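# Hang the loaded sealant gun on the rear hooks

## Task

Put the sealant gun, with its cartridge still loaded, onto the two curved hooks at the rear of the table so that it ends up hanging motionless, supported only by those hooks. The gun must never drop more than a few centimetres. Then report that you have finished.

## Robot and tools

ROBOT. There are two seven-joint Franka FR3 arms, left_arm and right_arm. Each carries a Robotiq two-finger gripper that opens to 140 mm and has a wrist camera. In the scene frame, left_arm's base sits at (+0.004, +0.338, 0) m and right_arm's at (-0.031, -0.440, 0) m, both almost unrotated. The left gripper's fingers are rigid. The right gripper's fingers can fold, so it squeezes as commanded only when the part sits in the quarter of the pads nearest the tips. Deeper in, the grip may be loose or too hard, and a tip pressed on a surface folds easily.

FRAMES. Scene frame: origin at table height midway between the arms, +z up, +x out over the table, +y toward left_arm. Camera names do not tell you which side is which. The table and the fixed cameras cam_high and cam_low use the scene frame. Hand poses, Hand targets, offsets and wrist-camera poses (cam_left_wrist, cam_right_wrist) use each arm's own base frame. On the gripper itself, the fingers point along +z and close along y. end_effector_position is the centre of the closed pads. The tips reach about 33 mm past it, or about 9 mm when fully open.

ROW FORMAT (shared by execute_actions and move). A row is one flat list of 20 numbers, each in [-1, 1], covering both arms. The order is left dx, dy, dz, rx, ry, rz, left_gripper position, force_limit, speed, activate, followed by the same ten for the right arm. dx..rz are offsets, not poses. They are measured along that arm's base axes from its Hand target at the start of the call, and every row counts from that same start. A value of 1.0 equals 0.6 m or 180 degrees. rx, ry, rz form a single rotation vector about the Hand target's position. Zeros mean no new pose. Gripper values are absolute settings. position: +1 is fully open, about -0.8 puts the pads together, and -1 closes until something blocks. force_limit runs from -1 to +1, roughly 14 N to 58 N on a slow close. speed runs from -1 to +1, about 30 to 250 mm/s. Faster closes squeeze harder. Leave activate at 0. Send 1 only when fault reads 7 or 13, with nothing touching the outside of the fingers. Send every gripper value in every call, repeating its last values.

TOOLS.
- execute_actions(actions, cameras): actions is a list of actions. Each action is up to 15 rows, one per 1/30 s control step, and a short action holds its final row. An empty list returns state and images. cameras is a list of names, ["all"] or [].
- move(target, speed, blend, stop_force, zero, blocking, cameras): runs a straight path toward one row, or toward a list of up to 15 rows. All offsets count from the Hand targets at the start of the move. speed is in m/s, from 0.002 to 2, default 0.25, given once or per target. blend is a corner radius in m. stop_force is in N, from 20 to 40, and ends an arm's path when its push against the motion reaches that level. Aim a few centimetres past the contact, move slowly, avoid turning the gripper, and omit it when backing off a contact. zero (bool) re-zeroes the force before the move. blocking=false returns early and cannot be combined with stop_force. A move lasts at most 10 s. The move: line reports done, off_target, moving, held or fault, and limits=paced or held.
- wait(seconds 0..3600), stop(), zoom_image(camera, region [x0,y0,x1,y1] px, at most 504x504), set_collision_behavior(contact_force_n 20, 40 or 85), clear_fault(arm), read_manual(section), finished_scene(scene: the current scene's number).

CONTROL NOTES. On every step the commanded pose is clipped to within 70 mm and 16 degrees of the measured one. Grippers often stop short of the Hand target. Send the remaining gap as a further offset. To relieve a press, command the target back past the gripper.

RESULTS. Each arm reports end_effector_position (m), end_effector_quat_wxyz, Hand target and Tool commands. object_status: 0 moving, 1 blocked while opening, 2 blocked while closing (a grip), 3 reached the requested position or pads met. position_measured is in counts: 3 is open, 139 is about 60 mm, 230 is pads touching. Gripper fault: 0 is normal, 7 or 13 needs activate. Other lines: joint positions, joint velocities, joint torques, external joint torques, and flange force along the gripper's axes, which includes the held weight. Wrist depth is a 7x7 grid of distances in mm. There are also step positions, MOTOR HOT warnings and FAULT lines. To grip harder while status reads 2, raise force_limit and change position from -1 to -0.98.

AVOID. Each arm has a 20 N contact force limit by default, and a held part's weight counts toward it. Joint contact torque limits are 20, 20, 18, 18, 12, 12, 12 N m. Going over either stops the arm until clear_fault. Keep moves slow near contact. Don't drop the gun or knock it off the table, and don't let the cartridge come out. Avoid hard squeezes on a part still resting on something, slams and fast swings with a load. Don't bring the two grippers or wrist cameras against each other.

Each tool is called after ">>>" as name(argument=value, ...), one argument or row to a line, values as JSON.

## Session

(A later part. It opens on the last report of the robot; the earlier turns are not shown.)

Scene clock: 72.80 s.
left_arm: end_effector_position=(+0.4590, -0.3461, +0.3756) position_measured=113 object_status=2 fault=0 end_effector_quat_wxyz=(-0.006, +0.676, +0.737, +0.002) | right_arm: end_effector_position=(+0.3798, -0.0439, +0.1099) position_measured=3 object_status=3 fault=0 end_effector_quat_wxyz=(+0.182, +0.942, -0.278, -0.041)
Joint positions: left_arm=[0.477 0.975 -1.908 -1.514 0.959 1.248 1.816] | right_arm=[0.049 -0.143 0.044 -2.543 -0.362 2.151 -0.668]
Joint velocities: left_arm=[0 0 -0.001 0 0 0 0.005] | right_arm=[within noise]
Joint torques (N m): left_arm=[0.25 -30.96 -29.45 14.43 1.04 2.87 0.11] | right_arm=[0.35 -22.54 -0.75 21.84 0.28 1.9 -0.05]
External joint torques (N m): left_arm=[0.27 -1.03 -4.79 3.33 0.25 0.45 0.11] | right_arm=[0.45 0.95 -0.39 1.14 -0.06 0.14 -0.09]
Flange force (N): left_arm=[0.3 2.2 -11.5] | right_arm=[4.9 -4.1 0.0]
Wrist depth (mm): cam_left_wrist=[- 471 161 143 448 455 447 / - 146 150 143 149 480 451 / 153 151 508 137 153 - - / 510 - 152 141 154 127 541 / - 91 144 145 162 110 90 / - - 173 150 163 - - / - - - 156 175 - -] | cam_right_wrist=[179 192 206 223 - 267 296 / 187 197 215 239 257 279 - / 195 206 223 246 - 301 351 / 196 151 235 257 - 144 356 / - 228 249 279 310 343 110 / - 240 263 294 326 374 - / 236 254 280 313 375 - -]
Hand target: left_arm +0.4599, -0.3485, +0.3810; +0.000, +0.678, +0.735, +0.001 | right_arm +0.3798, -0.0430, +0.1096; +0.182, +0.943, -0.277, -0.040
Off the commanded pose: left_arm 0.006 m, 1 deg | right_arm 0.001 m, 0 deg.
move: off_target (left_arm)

>>> wait(
  seconds=0,
  cameras=["all"],
)

Scene clock: 73.97 s.
left_arm: end_effector_position=(+0.4590, -0.3461, +0.3756) position_measured=113 object_status=2 fault=0 end_effector_quat_wxyz=(-0.006, +0.677, +0.736, +0.002) | right_arm: end_effector_position=(+0.3798, -0.0439, +0.1099) position_measured=3 object_status=3 fault=0 end_effector_quat_wxyz=(+0.182, +0.942, -0.278, -0.041)
Joint positions: left_arm=[0.477 0.975 -1.908 -1.514 0.959 1.248 1.817] | right_arm=[0.049 -0.143 0.044 -2.543 -0.362 2.151 -0.668]
Joint torques (N m): left_arm=[0.31 -30.98 -29.42 14.47 1.06 2.86 0.23] | right_arm=[0.37 -22.54 -0.78 21.85 0.28 1.88 -0.08]
External joint torques (N m): left_arm=[0.55 -0.92 -4.68 3.52 0.28 0.44 0.23] | right_arm=[0.38 0.92 -0.51 1.15 -0.06 0.11 -0.12]
Flange force (N): left_arm=[0.7 2.9 -11.6] | right_arm=[5.1 -3.8 -0.1]
Wrist depth (mm): cam_left_wrist=[- 465 161 142 139 454 448 / - 147 150 147 149 - - / 152 148 - - 153 - - / 572 - 160 141 153 139 - / - 91 144 145 163 116 90 / - - 173 150 163 - - / - - - 157 176 - -] | cam_right_wrist=[179 190 206 227 240 267 298 / 186 197 211 229 263 285 320 / 195 206 224 241 267 299 350 / 196 140 239 268 292 307 128 / - 228 249 277 309 342 110 / - 240 266 294 330 380 - / - 252 282 308 360 - -]
Hand target: left_arm +0.4599, -0.3485, +0.3810; +0.000, +0.678, +0.735, +0.001 | right_arm +0.3798, -0.0430, +0.1096; +0.182, +0.943, -0.277, -0.040
Tool commands: left_gripper/position=-1.0 left_gripper/force_limit=+1.0 left_gripper/speed=-1.0 left_gripper/activate=+0.0 right_gripper/position=+1.0 right_gripper/force_limit=+1.0 right_gripper/speed=+1.0 right_gripper/activate=+0.0
Off the commanded pose: left_arm 0.006 m, 1 deg | right_arm 0.001 m, 0 deg.
cam_left_wrist: T_world_to_cam=[[0.99724, 0.07205, -0.01806, -0.41339], [0.07396, -0.94064, 0.33125, -0.48188], [0.00688, -0.33167, -0.94337, 0.37872]] pos_world=[0.44528, -0.29788, 0.50943]
cam_right_wrist: T_world_to_cam=[[-0.4934, -0.78138, 0.38209, 0.11983], [-0.73721, 0.60881, 0.29304, 0.28397], [-0.46159, -0.1371, -0.87643, 0.40799]] pos_world=[0.4568, -0.02331, 0.22858]

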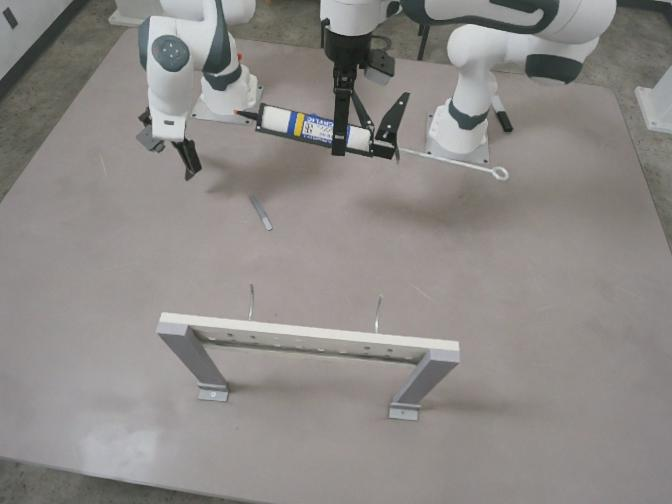

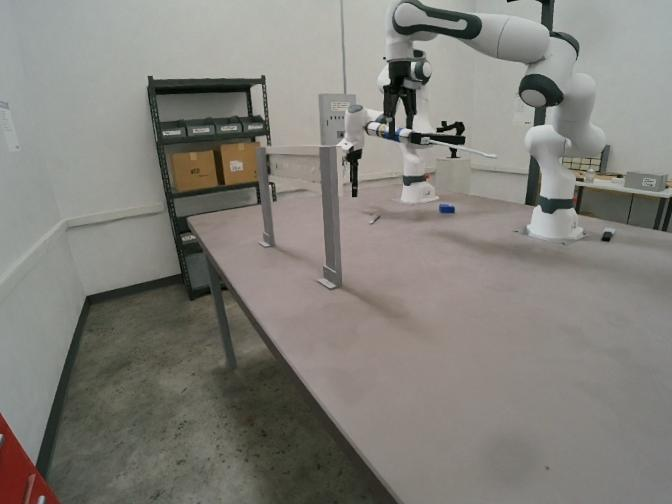

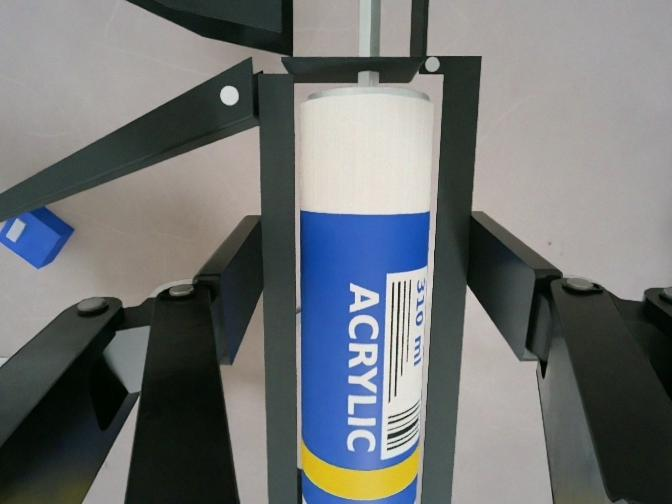

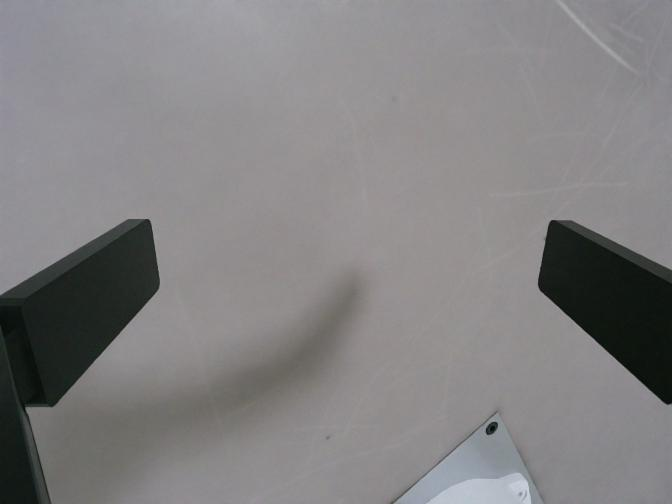

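>>> move(
  target=[0.1,-0.02,0.033,0.016,-0.249,0,-1,1,-1,0,0,0,0,0,0,0,1,1,1,0],
  speed=0.3,
  cameras=["cam_high","cam_low"],
)

Scene clock: 77.87 s.
left_arm: end_effector_position=(+0.5168, -0.3576, +0.3921) position_measured=113 object_status=2 fault=0 end_effector_quat_wxyz=(+0.253, +0.630, +0.682, +0.273) | right_arm: end_effector_position=(+0.3798, -0.0439, +0.1099) position_measured=3 object_status=3 fault=0 end_effector_quat_wxyz=(+0.182, +0.942, -0.278, -0.041)
Joint positions: left_arm=[0.744 0.868 -2.043 -2.076 1.511 1.57 1.556] | right_arm=[0.049 -0.143 0.044 -2.543 -0.362 2.151 -0.668]
Joint velocities: left_arm=[0.001 0 0.001 0.001 -0.001 -0.001 -0.006] | right_arm=[within noise]
Joint torques (N m): left_arm=[1.08 -15.77 -27.29 21.42 5.53 2.43 0.13] | right_arm=[0.37 -22.49 -0.75 21.81 0.29 1.87 -0.05]
External joint torques (N m): left_arm=[1.14 -1.3 -4.49 3.72 3.16 0.66 0.06] | right_arm=[0.33 1.03 -0.53 1.08 -0.05 0.1 -0.09]
Flange force (N): left_arm=[3.1 7.2 -5.7] | right_arm=[5.2 -3.9 0.2]
Wrist depth (mm): cam_left_wrist=[378 161 160 144 148 - 1254 / - 145 150 134 148 434 - / 153 154 508 136 156 444 - / 434 456 153 141 154 129 1408 / - 91 144 146 163 110 90 / - - 174 150 165 - - / - - - 157 175 - -] | cam_right_wrist=[179 191 206 218 - 272 300 / 187 197 209 234 260 282 - / - 206 220 240 277 - 349 / 196 140 228 269 291 144 - / - 226 250 281 307 343 110 / 224 243 263 294 320 353 - / 234 256 280 316 355 432 -]
Hand target: left_arm +0.5199, -0.3605, +0.4008; +0.263, +0.626, +0.679, +0.277 | right_arm +0.3798, -0.0430, +0.1096; +0.182, +0.943, -0.277, -0.040
Off the commanded pose: left_arm 0.010 m, 1 deg | right_arm 0.001 m, 0 deg.
move: off_target (left_arm)

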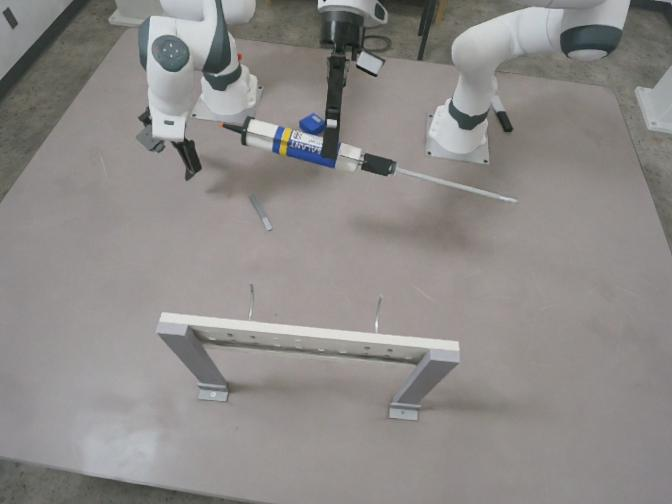

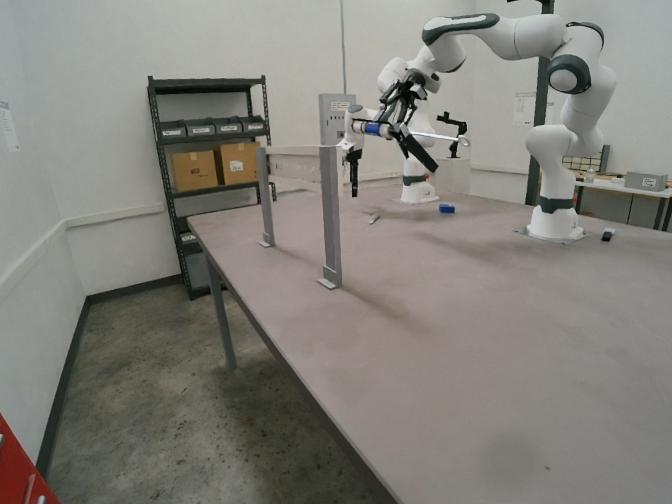

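>>> move(
  target=[0.1,-0.061,0.04,0.0217,-0.2513,-0.0008,-1,1,-1,0,0,0,0,0,0,0,1,1,1,0],
  speed=0.3,
  cameras=["cam_high","cam_low"],
)

Scene clock: 82.57 s.
left_arm: end_effector_position=(+0.5783, -0.3956, +0.4112) position_measured=113 object_status=2 fault=0 end_effector_quat_wxyz=(+0.476, +0.490, +0.520, +0.512) | right_arm: end_effector_position=(+0.3798, -0.0439, +0.1099) position_measured=3 object_status=3 fault=0 end_effector_quat_wxyz=(+0.182, +0.942, -0.278, -0.041)
Joint positions: left_arm=[0.574 0.502 -1.658 -2.276 2.186 1.628 1.013] | right_arm=[0.049 -0.143 0.044 -2.543 -0.362 2.151 -0.668]
Joint velocities: left_arm=[0 0.001 0 0.001 -0.001 0 -0.006] | right_arm=[within noise]
Joint torques (N m): left_arm=[0.29 -14.16 -18.34 27.5 5.4 -3.01 0.23] | right_arm=[0.4 -22.51 -0.71 21.78 0.3 1.9 -0.09]
External joint torques (N m): left_arm=[0.13 -2.94 -3.35 6.34 3.37 -1.65 0.13] | right_arm=[0.47 1.08 -0.39 1 -0.03 0.12 -0.13]
Flange force (N): left_arm=[-2.1 11.9 2.8] | right_arm=[4.9 -4.1 0.2]
Wrist depth (mm): cam_left_wrist=[- 384 160 142 146 1311 - / - 146 150 136 148 1391 - / - 156 417 - 155 - 1472 / - 1715 153 140 153 139 1563 / - 91 144 146 163 116 89 / - - 174 151 167 - - / - - - 157 179 - -] | cam_right_wrist=[179 191 205 223 244 267 298 / 187 197 210 228 259 287 322 / 195 206 224 246 274 304 343 / 196 151 234 267 288 302 353 / - 228 241 278 308 344 110 / 224 240 268 291 328 372 - / - 255 279 313 369 404 -]
Hand target: left_arm +0.5799, -0.3971, +0.4248; +0.484, +0.481, +0.515, +0.519 | right_arm +0.3798, -0.0430, +0.1096; +0.182, +0.943, -0.277, -0.040
Off the commanded pose: left_arm 0.014 m, 2 deg | right_arm 0.001 m, 0 deg.
move: off_target (left_arm)

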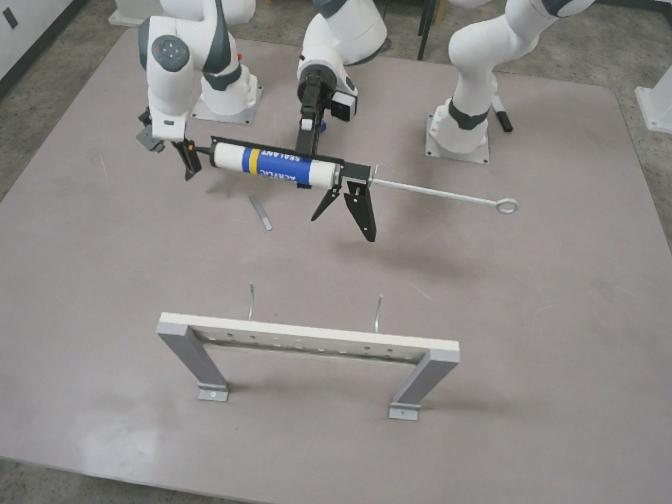

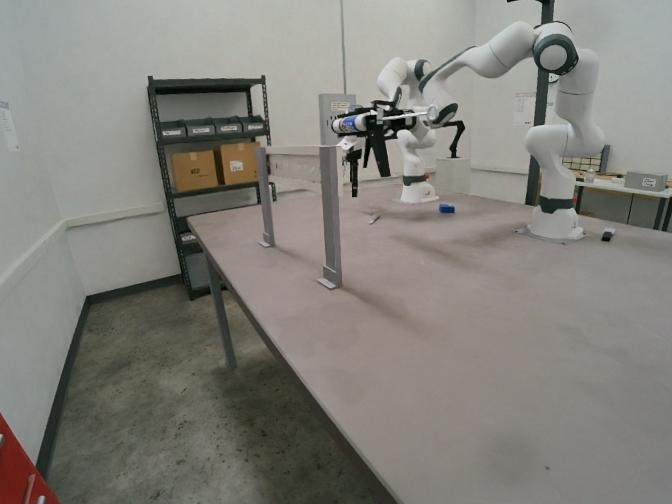

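>>> move(
  target=[0.37,-0.008,0.005,0,0,0,-1,1,-1,0,0,0,0,0,0,0,1,1,1,0],
  speed=0.15,
  cameras=["cam_left_wrist","cam_high","cam_low"],
)

>>> zoom_image(
  camera="cam_high",
  region=[130, 220, 530, 420],
)

Scene clock: 86.87 s.
left_arm: end_effector_position=(+0.8010, -0.4017, +0.4071) position_measured=113 object_status=2 fault=0 end_effector_quat_wxyz=(+0.478, +0.488, +0.523, +0.509) | right_arm: end_effector_position=(+0.3798, -0.0439, +0.1099) position_measured=3 object_status=3 fault=0 end_effector_quat_wxyz=(+0.182, +0.942, -0.278, -0.041)
Joint positions: left_arm=[0.199 0.804 -1.141 -1.648 2.463 1.939 1.189] | right_arm=[0.049 -0.143 0.044 -2.543 -0.362 2.151 -0.668]
Joint velocities: left_arm=[-0.001 0 0.001 0 0 0.004 0.006] | right_arm=[within noise]
Joint torques (N m): left_arm=[0.26 -45.55 -25.46 25.63 4.35 -1.82 0.56] | right_arm=[0.37 -22.56 -0.76 21.82 0.3 1.89 -0.08]
External joint torques (N m): left_arm=[0.43 -6.39 -3.8 6.4 3.05 -0.94 0.46] | right_arm=[0.36 0.87 -0.51 1.19 -0.04 0.13 -0.11]
Flange force (N): left_arm=[-4.9 10.7 7.6] | right_arm=[5.0 -3.7 -0.2]
Wrist depth (mm): cam_left_wrist=[185 183 158 143 1220 1201 - / 195 148 150 144 148 - 1319 / 157 204 199 - 153 1350 1289 / 220 214 159 139 154 126 - / - 91 144 145 163 116 90 / - - 177 150 169 - - / - - 256 156 177 - -] | cam_right_wrist=[179 191 206 223 243 262 302 / 187 194 216 235 253 283 326 / 195 210 224 246 287 297 348 / 196 151 237 262 289 153 126 / - 225 251 283 308 - 110 / 224 236 268 297 332 - - / 234 249 - 306 352 391 -]
Hand target: left_arm +0.8019, -0.4019, +0.4278; +0.484, +0.481, +0.515, +0.519 | right_arm +0.3798, -0.0430, +0.1096; +0.182, +0.943, -0.277, -0.040
Off the commanded pose: left_arm 0.021 m, 2 deg | right_arm 0.001 m, 0 deg.
move: off_target (left_arm)
cam_left_wrist: T_world_to_cam=[[0.03645, -0.00525, 0.99932, -0.42552], [-0.27941, -0.96016, 0.00514, -0.16182], [0.95948, -0.2794, -0.03646, -0.72359]] pos_world=[0.66456, -0.35978, 0.39968]
Images, in order (width x height): cam_high 672x504, cam_low 672x504, cam_left_wrist 672x504.

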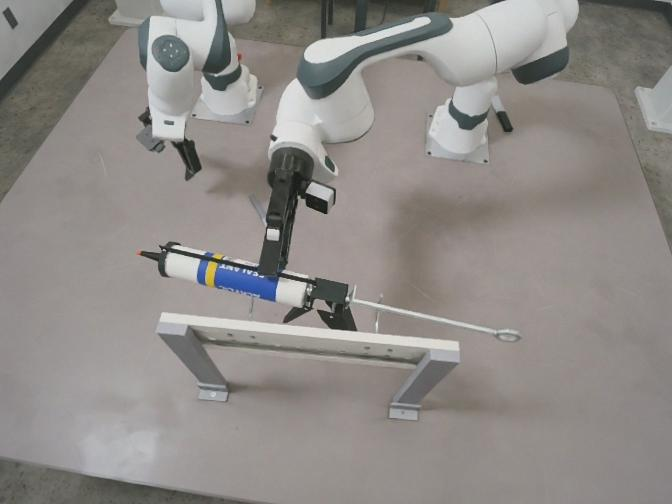

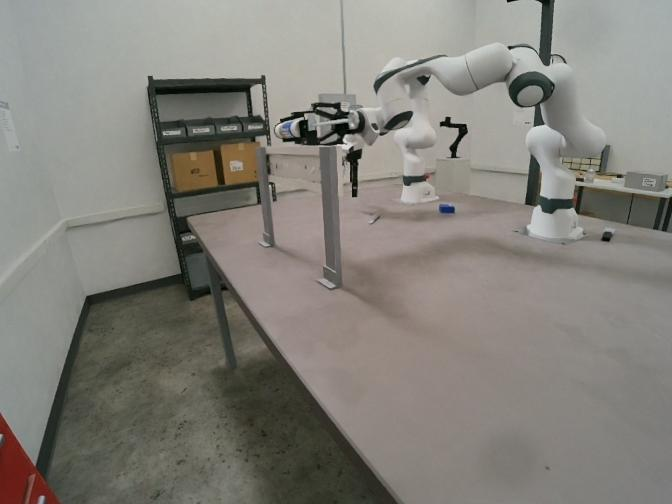

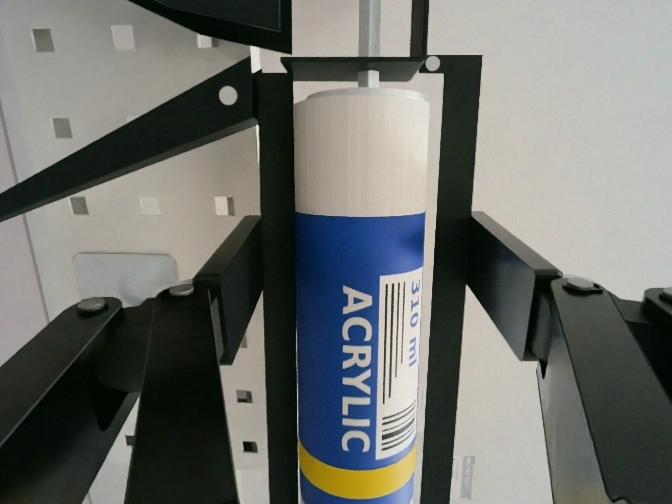

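Scaled by 1.260 from the camera's image (finer frame: 960x720).

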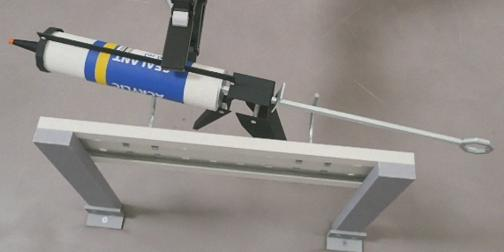

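>>> zoom_image(
  camera="cam_low",
  region=[230, 80, 430, 230],
)

Scaled by 2.520 from the camera's image (finer frame: 960x720).

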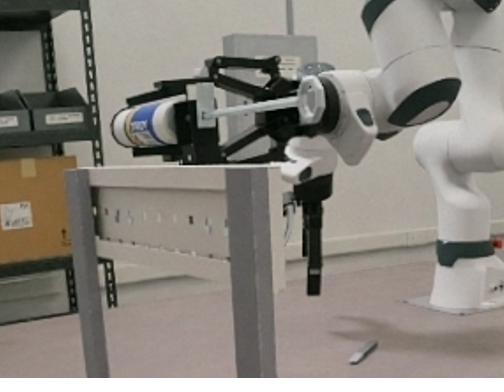

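>>> move(
  target=[0,0,0,0,0,0.047,-1,1,-1,0,0,0,0,0,0,0,1,1,1,0],
  speed=0.15,
  cameras=["cam_high","cam_low"],
)

>>> zoom_image(
  camera="cam_high",
  region=[130, 220, 530, 420],
)

>>> zoom_image(
  camera="cam_low",
  region=[230, 80, 430, 230],
)

Scene clock: 95.13 s.
left_arm: end_effector_position=(+0.8013, -0.4042, +0.4058) position_measured=113 object_status=2 fault=0 end_effector_quat_wxyz=(+0.439, +0.452, +0.555, +0.543) | right_arm: end_effector_position=(+0.3798, -0.0439, +0.1099) position_measured=3 object_status=3 fault=0 end_effector_quat_wxyz=(+0.182, +0.942, -0.278, -0.041)
Joint positions: left_arm=[0.029 0.837 -1.055 -1.523 2.377 1.785 1.231] | right_arm=[0.049 -0.143 0.044 -2.543 -0.362 2.151 -0.668]
Joint velocities: left_arm=[-0.004 -0.004 0.002 -0.002 -0.003 0 0.001] | right_arm=[within noise]
Joint torques (N m): left_arm=[0.21 -50.54 -23.34 25.53 4.8 -1.93 0.53] | right_arm=[0.3 -22.52 -0.77 21.84 0.28 1.89 -0.02]
External joint torques (N m): left_arm=[0.24 -6.76 -3.03 6.05 2.98 -1.12 0.43] | right_arm=[0.33 1.02 -0.49 1.13 -0.05 0.13 -0.06]
Flange force (N): left_arm=[-8.2 10.4 6.6] | right_arm=[5.2 -4.1 0.1]
Wrist depth (mm): cam_left_wrist=[196 193 159 144 142 1260 1146 / 203 148 150 145 148 1304 - / 152 207 203 - 151 - 1444 / 220 214 160 139 153 127 1220 / - 91 165 144 163 110 90 / - - 177 150 169 - - / - - 233 156 178 - -] | cam_right_wrist=[179 191 205 220 244 267 299 / 187 197 215 234 257 285 320 / 195 206 223 248 268 303 - / 196 140 235 262 295 153 129 / - 228 250 277 314 350 110 / 224 240 269 295 325 382 - / - 257 279 316 349 433 474]
Hand target: left_arm +0.8019, -0.4019, +0.4278; +0.444, +0.442, +0.549, +0.553 | right_arm +0.3798, -0.0430, +0.1096; +0.182, +0.943, -0.277, -0.040
Off the commanded pose: left_arm 0.022 m, 2 deg | right_arm 0.001 m, 0 deg.
move: off_target (left_arm)

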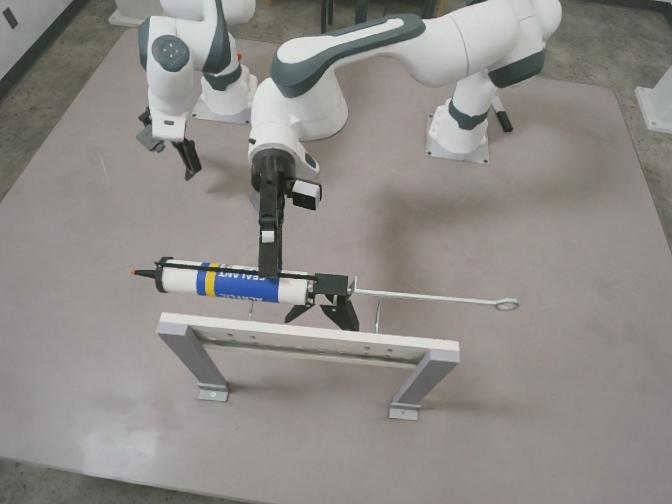

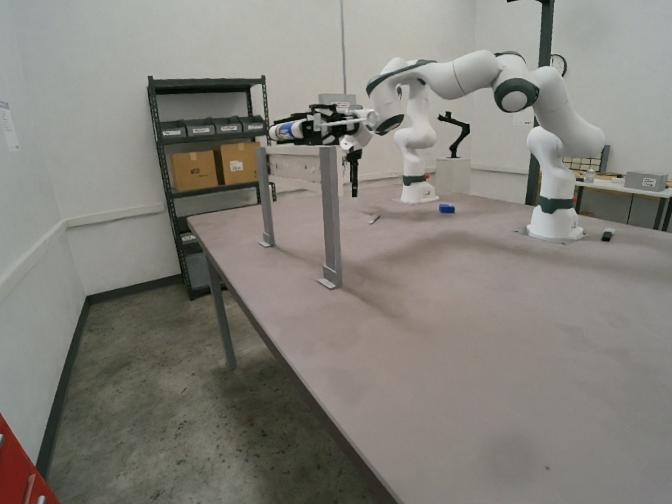

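Scaled by 1.260 from the camera's image (finer frame: 960x720).

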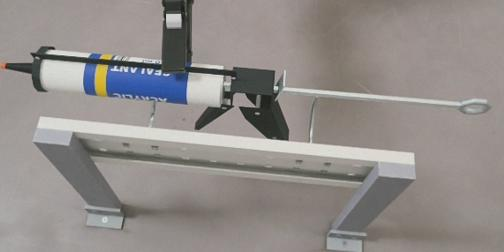

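Scaled by 2.520 from the camera's image (finer frame: 960x720).

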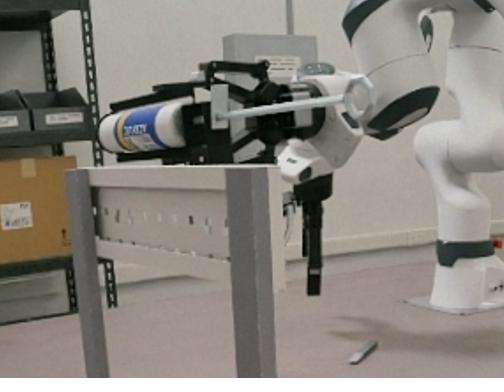

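>>> move(
  target=[0,0.005,-0.085,0,0,0,-1,1,-1,0,0,0,0,0,0,0,1,1,1,0],
  speed=0.08,
  stop_force=20,
  cameras=["cam_high","cam_low"],
)

>>> zoom_image(
  camera="cam_high",
  region=[130, 220, 530, 420],
)

>>> zoom_image(
  camera="cam_low",
  region=[230, 80, 430, 230],
)

Scene clock: 102.50 s.
left_arm: end_effector_position=(+0.8003, -0.3998, +0.3546) position_measured=113 object_status=2 fault=0 end_effector_quat_wxyz=(+0.436, +0.453, +0.554, +0.546) | right_arm: end_effector_position=(+0.3798, -0.0439, +0.1099) position_measured=3 object_status=3 fault=0 end_effector_quat_wxyz=(+0.182, +0.942, -0.278, -0.041)
Joint positions: left_arm=[-0.011 0.852 -0.967 -1.559 2.39 1.774 1.144] | right_arm=[0.049 -0.143 0.044 -2.543 -0.362 2.151 -0.668]
Joint velocities: left_arm=[-0.003 -0.002 0.004 0 -0.002 0.002 -0.001] | right_arm=[within noise]
Joint torques (N m): left_arm=[0.39 -52.72 -22.17 25.5 4.68 -2.2 0.19] | right_arm=[0.36 -22.51 -0.75 21.86 0.29 1.88 -0.06]
External joint torques (N m): left_arm=[0.41 -7.52 -2.51 5.79 2.9 -1.15 0.09] | right_arm=[0.42 0.98 -0.44 1.14 -0.04 0.11 -0.1]
Flange force (N): left_arm=[-4.2 9.7 4.6] | right_arm=[5.1 -4.1 -0.1]
Wrist depth (mm): cam_left_wrist=[895 195 160 187 963 1240 1311 / 437 147 150 147 148 1311 1275 / 152 161 205 - 154 - - / 485 217 160 139 153 129 1462 / - 91 144 145 163 110 90 / - - 175 150 166 - - / - - 236 157 179 - -] | cam_right_wrist=[179 191 206 223 244 269 291 / 187 197 214 235 - 291 314 / 195 207 230 245 274 305 344 / 196 151 236 254 289 303 128 / - 228 247 - 295 350 110 / 225 240 262 - 335 368 - / 236 254 278 319 361 - -]
Hand target: left_arm +0.8019, -0.3989, +0.3768; +0.444, +0.442, +0.549, +0.553 | right_arm +0.3798, -0.0430, +0.1096; +0.182, +0.943, -0.277, -0.040
Off the commanded pose: left_arm 0.022 m, 2 deg | right_arm 0.001 m, 0 deg.
move: moving (left_arm; no rest 5 s after the path's end)

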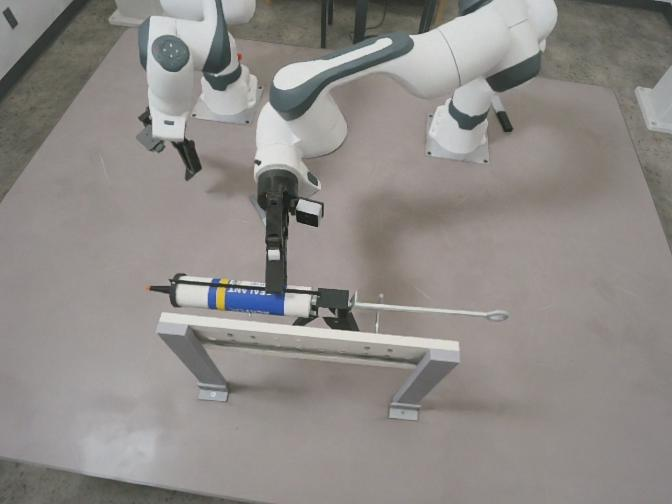

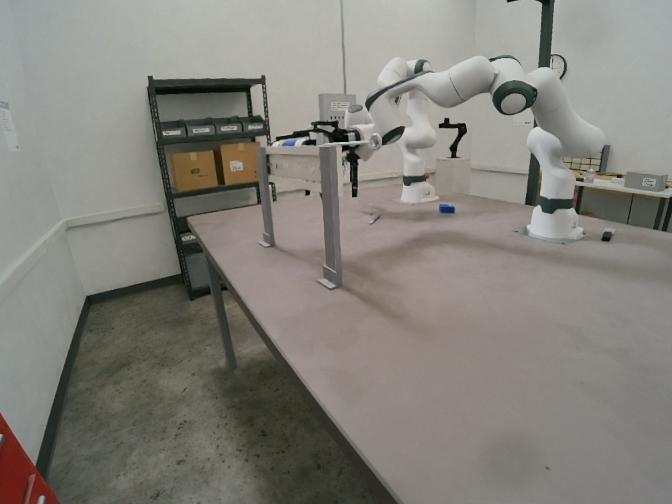

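Scaled by 1.260 from the camera's image (finer frame: 960x720).

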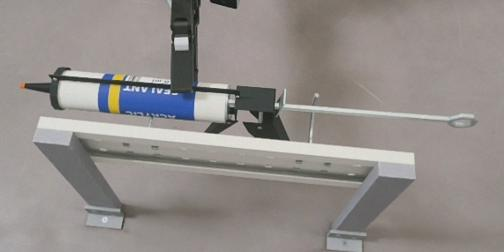

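Scaled by 2.520 from the camera's image (finer frame: 960x720).

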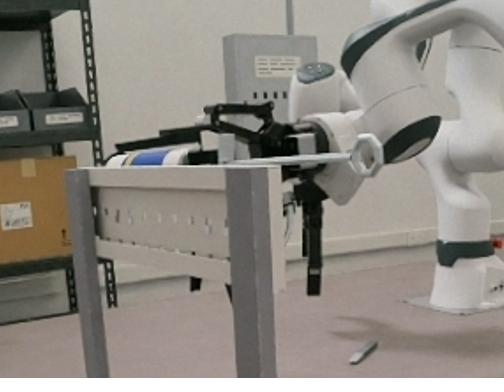

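>>> move(
  target=[0.003,0,-0.105,0,0,0,-1,1,-1,0,0,0,0,0,0,0,1,1,1,0],
  speed=0.05,
  stop_force=20,
  cameras=["cam_high","cam_low"],
)

>>> zoom_image(
  camera="cam_high",
  region=[130, 220, 530, 420],
)

>>> zoom_image(
  camera="cam_low",
  region=[230, 80, 430, 230],
)

Scene clock: 106.63 s.
left_arm: end_effector_position=(+0.8016, -0.4001, +0.3034) position_measured=113 object_status=2 fault=0 end_effector_quat_wxyz=(+0.442, +0.445, +0.553, +0.548) | right_arm: end_effector_position=(+0.3798, -0.0439, +0.1099) position_measured=3 object_status=3 fault=0 end_effector_quat_wxyz=(+0.182, +0.942, -0.278, -0.041)
Joint positions: left_arm=[-0.077 0.898 -0.87 -1.555 2.424 1.754 1.044] | right_arm=[0.049 -0.143 0.044 -2.543 -0.362 2.151 -0.668]
Joint torques (N m): left_arm=[0.61 -49.28 -19.71 22.61 3.45 -1.68 0.53] | right_arm=[0.37 -22.54 -0.76 21.83 0.28 1.88 -0.04]
External joint torques (N m): left_arm=[0.74 -2 -0.87 3.25 1.72 -0.41 0.42] | right_arm=[0.35 0.87 -0.53 1.2 -0.06 0.12 -0.08]
Flange force (N): left_arm=[-7.3 2.4 7.6] | right_arm=[5.1 -3.8 -0.1]
Wrist depth (mm): cam_left_wrist=[387 1076 160 187 185 1201 - / - 147 151 138 149 1304 1164 / 154 1383 1319 135 153 - 1417 / 388 1358 153 139 153 127 1366 / - 91 144 144 164 108 90 / - - 171 149 169 - - / - - 250 152 177 - -] | cam_right_wrist=[179 191 202 225 244 - 287 / 187 197 218 230 255 296 325 / 195 207 224 246 268 309 - / 196 140 234 261 294 308 - / - 130 247 - 311 338 110 / - 241 269 299 330 374 - / 234 254 281 312 - 422 -]
Hand target: left_arm +0.8037, -0.3989, +0.3138; +0.444, +0.442, +0.549, +0.553 | right_arm +0.3798, -0.0430, +0.1096; +0.182, +0.943, -0.277, -0.040
Off the commanded pose: left_arm 0.011 m, 1 deg | right_arm 0.001 m, 0 deg.
move: off_target (left_arm)

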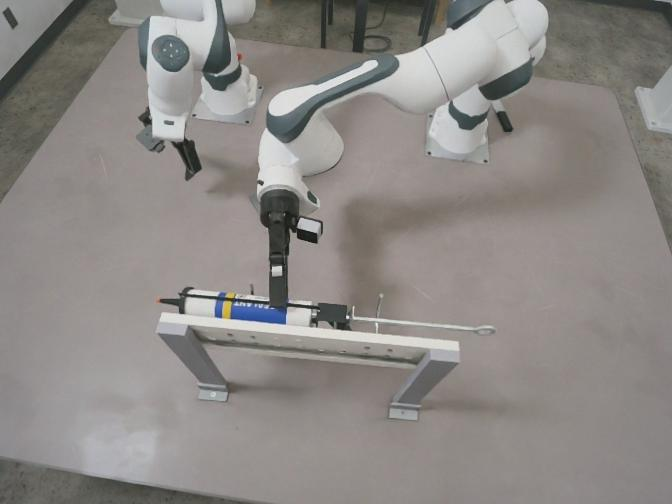

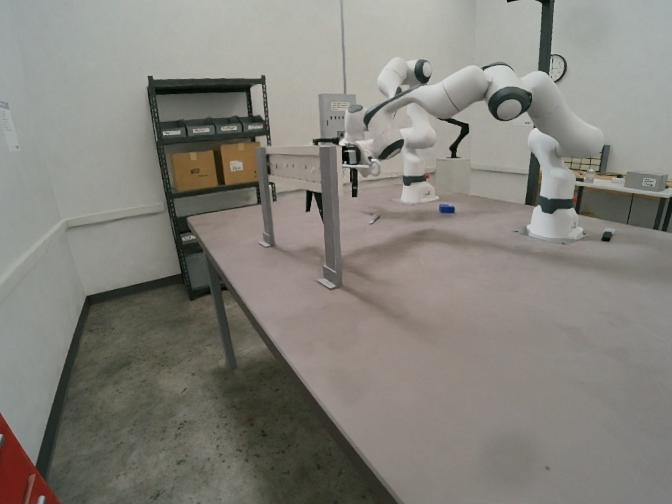

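Scaled by 1.260 from the camera's image (finer frame: 960x720).

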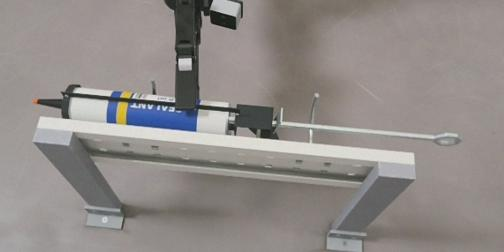

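Scaled by 2.520 from the camera's image (finer frame: 960x720).

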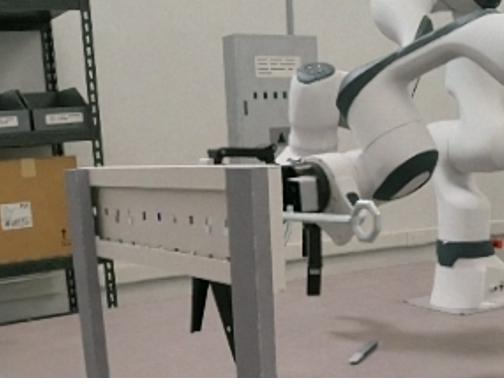

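>>> move(
  target=[0,0,-0.038,-0.044,-0.003,0,-1,1,-1,0,0,0,0,0,0,0,1,1,1,0],
  speed=0.05,
  cameras=["cam_high","cam_low"],
)

>>> zoom_image(
  camera="cam_high",
  region=[130, 220, 530, 420],
)

>>> zoom_image(
  camera="cam_low",
  region=[230, 80, 430, 230],
)

Scene clock: 111.50 s.
left_arm: end_effector_position=(+0.8036, -0.3966, +0.2950) position_measured=113 object_status=2 fault=0 end_effector_quat_wxyz=(+0.478, +0.401, +0.587, +0.515) | right_arm: end_effector_position=(+0.3798, -0.0439, +0.1099) position_measured=3 object_status=3 fault=0 end_effector_quat_wxyz=(+0.182, +0.942, -0.278, -0.041)
Joint positions: left_arm=[-0.077 0.918 -0.871 -1.547 2.433 1.742 0.895] | right_arm=[0.049 -0.143 0.044 -2.543 -0.362 2.151 -0.668]
Joint velocities: left_arm=[0 0.001 0 0 0.001 0.001 -0.004] | right_arm=[within noise]
Joint torques (N m): left_arm=[-0.04 -43.77 -18.33 19.55 2.64 -0.14 0.69] | right_arm=[0.37 -22.55 -0.7 21.8 0.29 1.87 -0.04]
External joint torques (N m): left_arm=[-0.04 3.62 0.61 0.5 0.9 1.13 0.6] | right_arm=[0.41 0.95 -0.41 1.06 -0.04 0.1 -0.08]
Flange force (N): left_arm=[-10.8 -6.8 11.1] | right_arm=[4.7 -3.9 0.0]
Wrist depth (mm): cam_left_wrist=[- 1108 162 187 185 185 - / 365 149 151 161 149 193 - / 152 152 158 - 154 200 1391 / - - 153 139 153 139 - / - 91 165 144 163 108 - / - - 170 148 168 - - / - - 227 149 173 - -] | cam_right_wrist=[179 191 212 - 244 267 291 / 187 197 215 234 256 283 - / 195 206 224 246 272 312 - / 196 140 238 260 289 144 129 / - 225 250 277 293 - 110 / - 242 264 293 333 - - / 235 - - 312 - 419 -]
Hand target: left_arm +0.8037, -0.3989, +0.2910; +0.476, +0.407, +0.584, +0.516 | right_arm +0.3798, -0.0430, +0.1096; +0.182, +0.943, -0.277, -0.040
Off the commanded pose: left_arm 0.005 m, 1 deg | right_arm 0.001 m, 0 deg.
move: off_target (left_arm)

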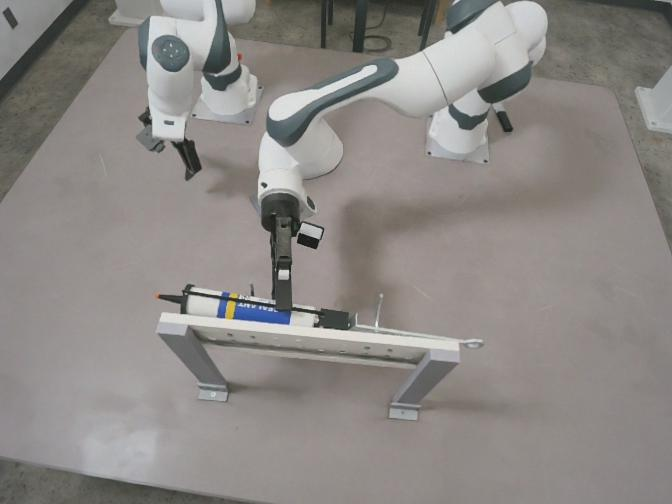

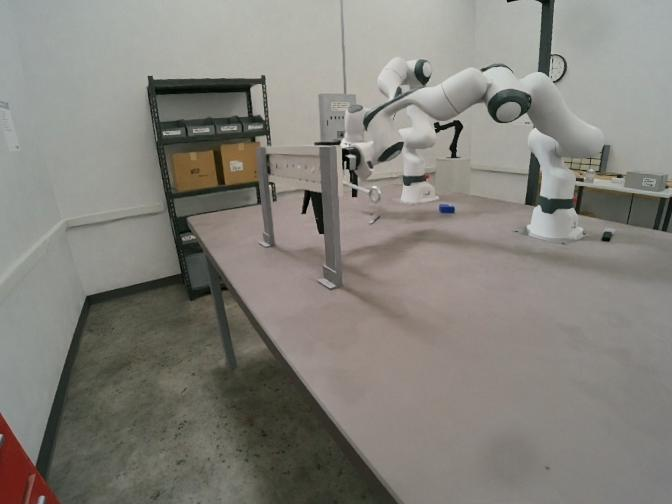

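Scaled by 1.260 from the camera's image (finer frame: 960x720).

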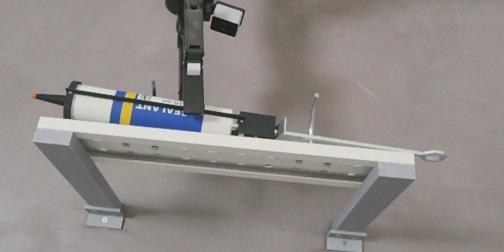

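Scaled by 2.520 from the camera's image (finer frame: 960x720).

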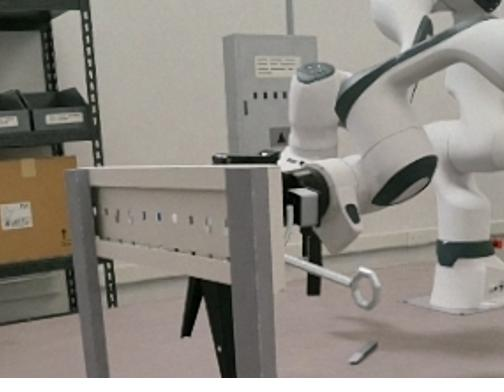

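>>> move(
  target=[0,0,0,0,0,0,0.4,0,-1,0,0,0,0,0,0,0,1,1,1,0],
  cameras=["cam_left_wrist","cam_high"],
)

>>> wait(
  seconds=0.4,
)

>>> move(
  target=[-0.34,-0.08,0,0,0,0,0.4,0,-1,0,0,0,0,0,0,0,1,1,1,0],
  speed=0.12,
  stop_force=20,
  cameras=["cam_left_wrist","cam_high","cam_low"],
)

Scene clock: 113.33 s.
left_arm: end_effector_position=(+0.8037, -0.3976, +0.2917) position_measured=78 object_status=0 fault=0 end_effector_quat_wxyz=(+0.477, +0.405, +0.586, +0.515) | right_arm: end_effector_position=(+0.3798, -0.0439, +0.1099) position_measured=3 object_status=3 fault=0 end_effector_quat_wxyz=(+0.182, +0.942, -0.278, -0.041)
Joint positions: left_arm=[-0.079 0.919 -0.867 -1.547 2.433 1.748 0.899] | right_arm=[0.049 -0.143 0.044 -2.543 -0.362 2.151 -0.668]
Joint torques (N m): left_arm=[0.16 -45.6 -18.9 19.45 1.87 -0.96 0.31] | right_arm=[0.35 -22.51 -0.72 21.85 0.29 1.9 -0.07]
External joint torques (N m): left_arm=[0.41 1.95 0.19 0.43 0.14 0.28 0.21] | right_arm=[0.45 0.96 -0.37 1.15 -0.04 0.14 -0.1]
Flange force (N): left_arm=[-5.2 -3.2 5.3] | right_arm=[5.0 -4.1 -0.1]
Wrist depth (mm): cam_left_wrist=[- 426 172 135 125 184 1491 / - - 165 - 125 188 1296 / 362 198 1358 - 126 193 1408 / 370 - 146 125 128 140 - / - 91 144 127 130 121 86 / - - 251 129 133 - - / - - 245 130 136 - -] | cam_right_wrist=[179 191 204 220 - 268 298 / 187 196 212 236 255 278 - / 195 208 224 246 272 - - / 197 140 240 257 291 153 - / - 227 245 - 315 344 110 / 224 241 264 295 316 - - / - 256 278 316 362 439 470]
Hand target: left_arm +0.8036, -0.3988, +0.2910; +0.476, +0.407, +0.584, +0.516 | right_arm +0.3798, -0.0430, +0.1096; +0.182, +0.943, -0.277, -0.040
Off the commanded pose: left_arm 0.001 m, 0 deg | right_arm 0.001 m, 0 deg.
move: done
cam_left_wrist: T_world_to_cam=[[-0.00237, 0.13239, 0.9912, -0.22205], [-0.12887, -0.98297, 0.13098, -0.32327], [0.99166, -0.12743, 0.01939, -0.711]] pos_world=[0.66288, -0.37897, 0.27622]
Images, in order (width x height): cam_high 672x504, cam_left_wrist 672x504.

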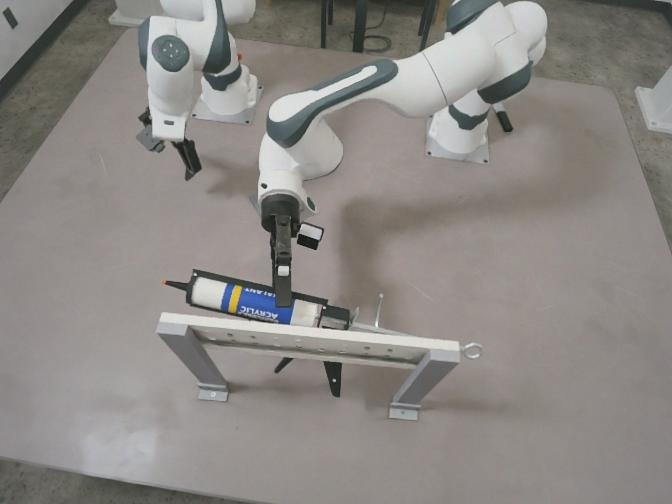

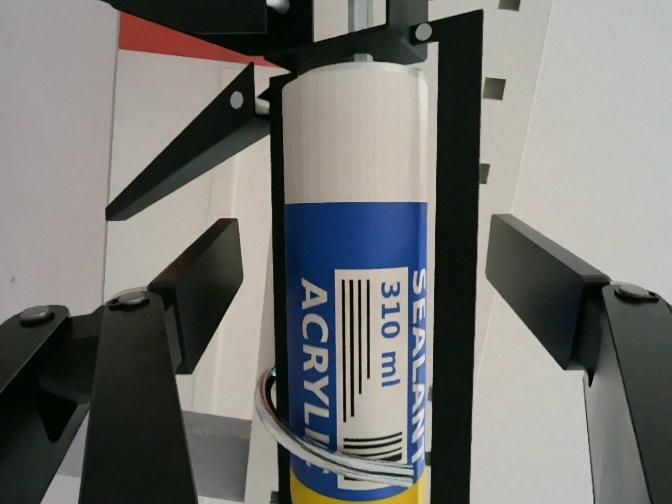

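Scene clock: 113.73 s.
left_arm: end_effector_position=(+0.8037, -0.3976, +0.2917) position_measured=78 object_status=3 fault=0 end_effector_quat_wxyz=(+0.477, +0.405, +0.586, +0.515) | right_arm: end_effector_position=(+0.3798, -0.0439, +0.1099) position_measured=3 object_status=3 fault=0 end_effector_quat_wxyz=(+0.182, +0.942, -0.278, -0.041)
Joint positions: left_arm=[-0.079 0.919 -0.867 -1.547 2.433 1.748 0.899] | right_arm=[0.049 -0.143 0.044 -2.543 -0.362 2.151 -0.668]
Joint torques (N m): left_arm=[0.17 -45.66 -18.89 19.47 1.88 -0.97 0.35] | right_arm=[0.36 -22.56 -0.76 21.78 0.28 1.88 -0.05]
External joint torques (N m): left_arm=[0.24 2.08 0.18 0.28 0.15 0.3 0.25] | right_arm=[0.33 0.85 -0.53 1.13 -0.06 0.12 -0.09]
Flange force (N): left_arm=[-5.3 -3.4 5.1] | right_arm=[4.9 -3.6 -0.1]
Wrist depth (mm): cam_left_wrist=[349 427 173 135 125 185 1400 / - - 164 124 124 189 1214 / 375 197 1319 122 128 192 1326 / - - 145 125 128 129 1366 / - 91 128 127 130 121 86 / - - 179 129 133 - - / - - 246 131 136 - -] | cam_right_wrist=[179 191 205 222 243 259 297 / 186 200 213 239 257 286 320 / 195 206 224 245 273 312 343 / 198 151 236 257 291 143 343 / - 226 247 277 300 348 110 / - 241 - 294 - - - / - 254 280 323 354 386 -]
Hand target: left_arm +0.8036, -0.3988, +0.2910; +0.476, +0.407, +0.584, +0.516 | right_arm +0.3798, -0.0430, +0.1096; +0.182, +0.943, -0.277, -0.040
Tool commands: left_gripper/position=+0.4 left_gripper/force_limit=+0.0 left_gripper/speed=-1.0 left_gripper/activate=+0.0 right_gripper/position=+1.0 right_gripper/force_limit=+1.0 right_gripper/speed=+1.0 right_gripper/activate=+0.0
Off the commanded pose: left_arm 0.001 m, 0 deg | right_arm 0.001 m, 0 deg.
wait: 0.40 s; at rest by 0.17 s

Scene clock: 117.27 s.
left_arm: end_effector_position=(+0.6000, -0.4483, +0.2921) position_measured=78 object_status=3 fault=0 end_effector_quat_wxyz=(+0.477, +0.408, +0.583, +0.516) | right_arm: end_effector_position=(+0.3798, -0.0439, +0.1099) position_measured=3 object_status=3 fault=0 end_effector_quat_wxyz=(+0.182, +0.942, -0.278, -0.041)
Joint positions: left_arm=[-0.147 0.739 -1.038 -1.977 2.218 1.372 0.766] | right_arm=[0.049 -0.143 0.044 -2.543 -0.362 2.151 -0.668]
Joint torques (N m): left_arm=[1.27 -34.34 -18.95 17.62 2.33 -1.59 -0.07] | right_arm=[0.35 -22.57 -0.76 21.83 0.27 1.89 -0.02]
External joint torques (N m): left_arm=[1.29 1.65 -0.7 -0.21 -0.11 -0.02 -0.17] | right_arm=[0.39 0.92 -0.46 1.14 -0.06 0.13 -0.06]
Flange force (N): left_arm=[1.7 -0.3 0.6] | right_arm=[4.9 -4.0 0.0]
Wrist depth (mm): cam_left_wrist=[342 - 1056 341 382 - 1481 / 385 447 1426 349 376 - 1391 / - - - 327 1563 1481 1531 / - - 146 335 412 139 1653 / - 91 446 376 1678 121 86 / - - - - 1501 - - / - - 1811 - 1618 - -] | cam_right_wrist=[179 191 205 223 - 269 294 / 187 197 214 235 258 291 324 / 194 207 224 246 274 308 342 / 196 151 236 257 291 143 129 / - 228 248 277 308 338 110 / 224 241 256 295 323 392 - / 235 254 273 332 368 409 482]
Hand target: left_arm +0.5996, -0.4468, +0.2910; +0.476, +0.407, +0.584, +0.516 | right_arm +0.3798, -0.0430, +0.1096; +0.182, +0.943, -0.277, -0.040
Off the commanded pose: left_arm 0.002 m, 0 deg | right_arm 0.001 m, 0 deg.
move: done
cam_left_wrist: T_world_to_cam=[[-0.00256, 0.12559, 0.99208, -0.21929], [-0.13533, -0.983, 0.12409, -0.39362], [0.9908, -0.13394, 0.01952, -0.51797]] pos_world=[0.45937, -0.42876, 0.27651]
Images, in order (width x height): cam_high 672x504, cam_low 672x504, cam_left_wrist 672x504.

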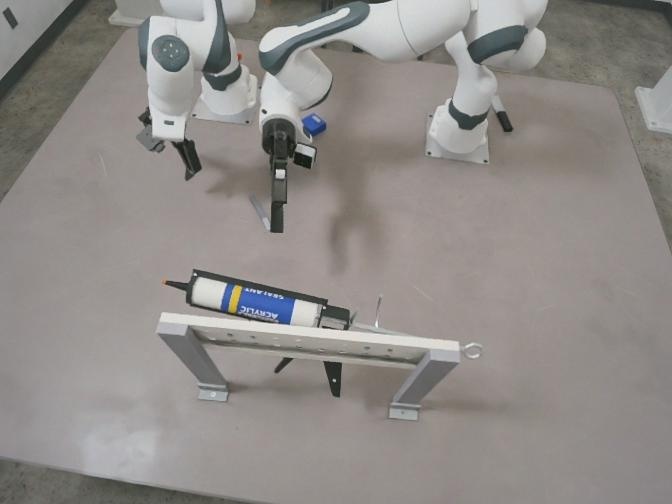

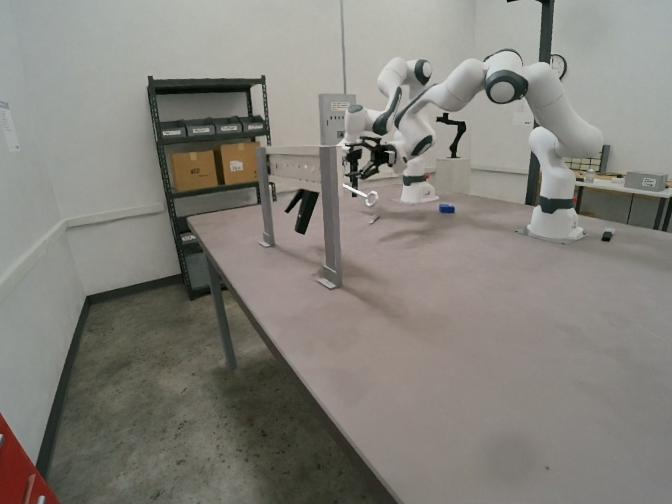

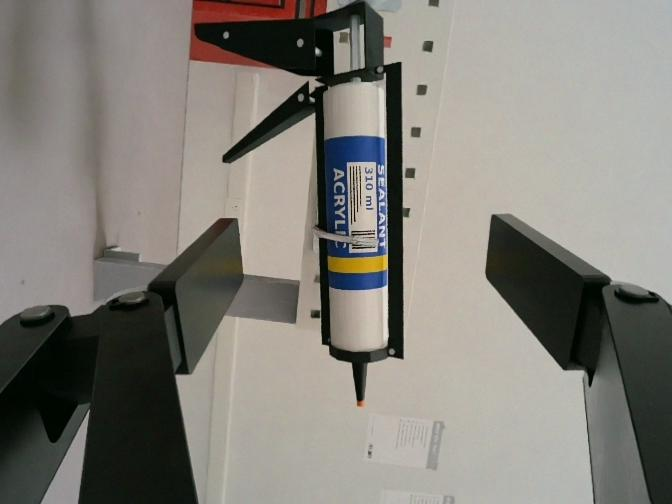

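>>> zoom_image(
  camera="cam_low",
  region=[240, 120, 400, 260],
)

>>> zoom_image(
  camera="cam_high",
  region=[150, 250, 500, 420],
)

>>> zoom_image(
  camera="cam_left_wrist",
  region=[180, 0, 460, 300],
)

Scaled by 3.150 from the camera's image (finer frame: 960x720).

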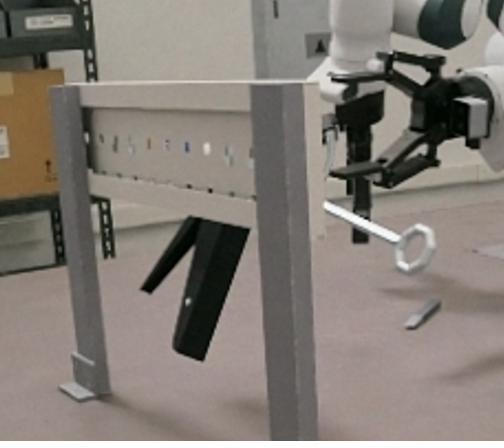

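Scaled by 1.440 from the camera's image (finer frame: 960x720).

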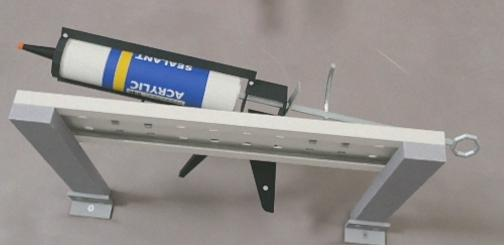

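Scaled by 1.680 from the camera's image (finer frame: 960x720).

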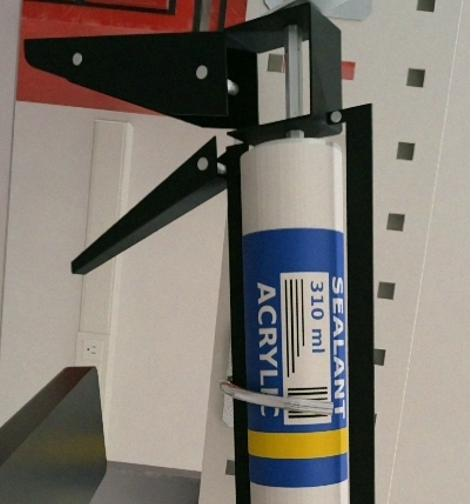

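>>> finished_scene(
  scene=3,
)

The scene is finished: the task was done.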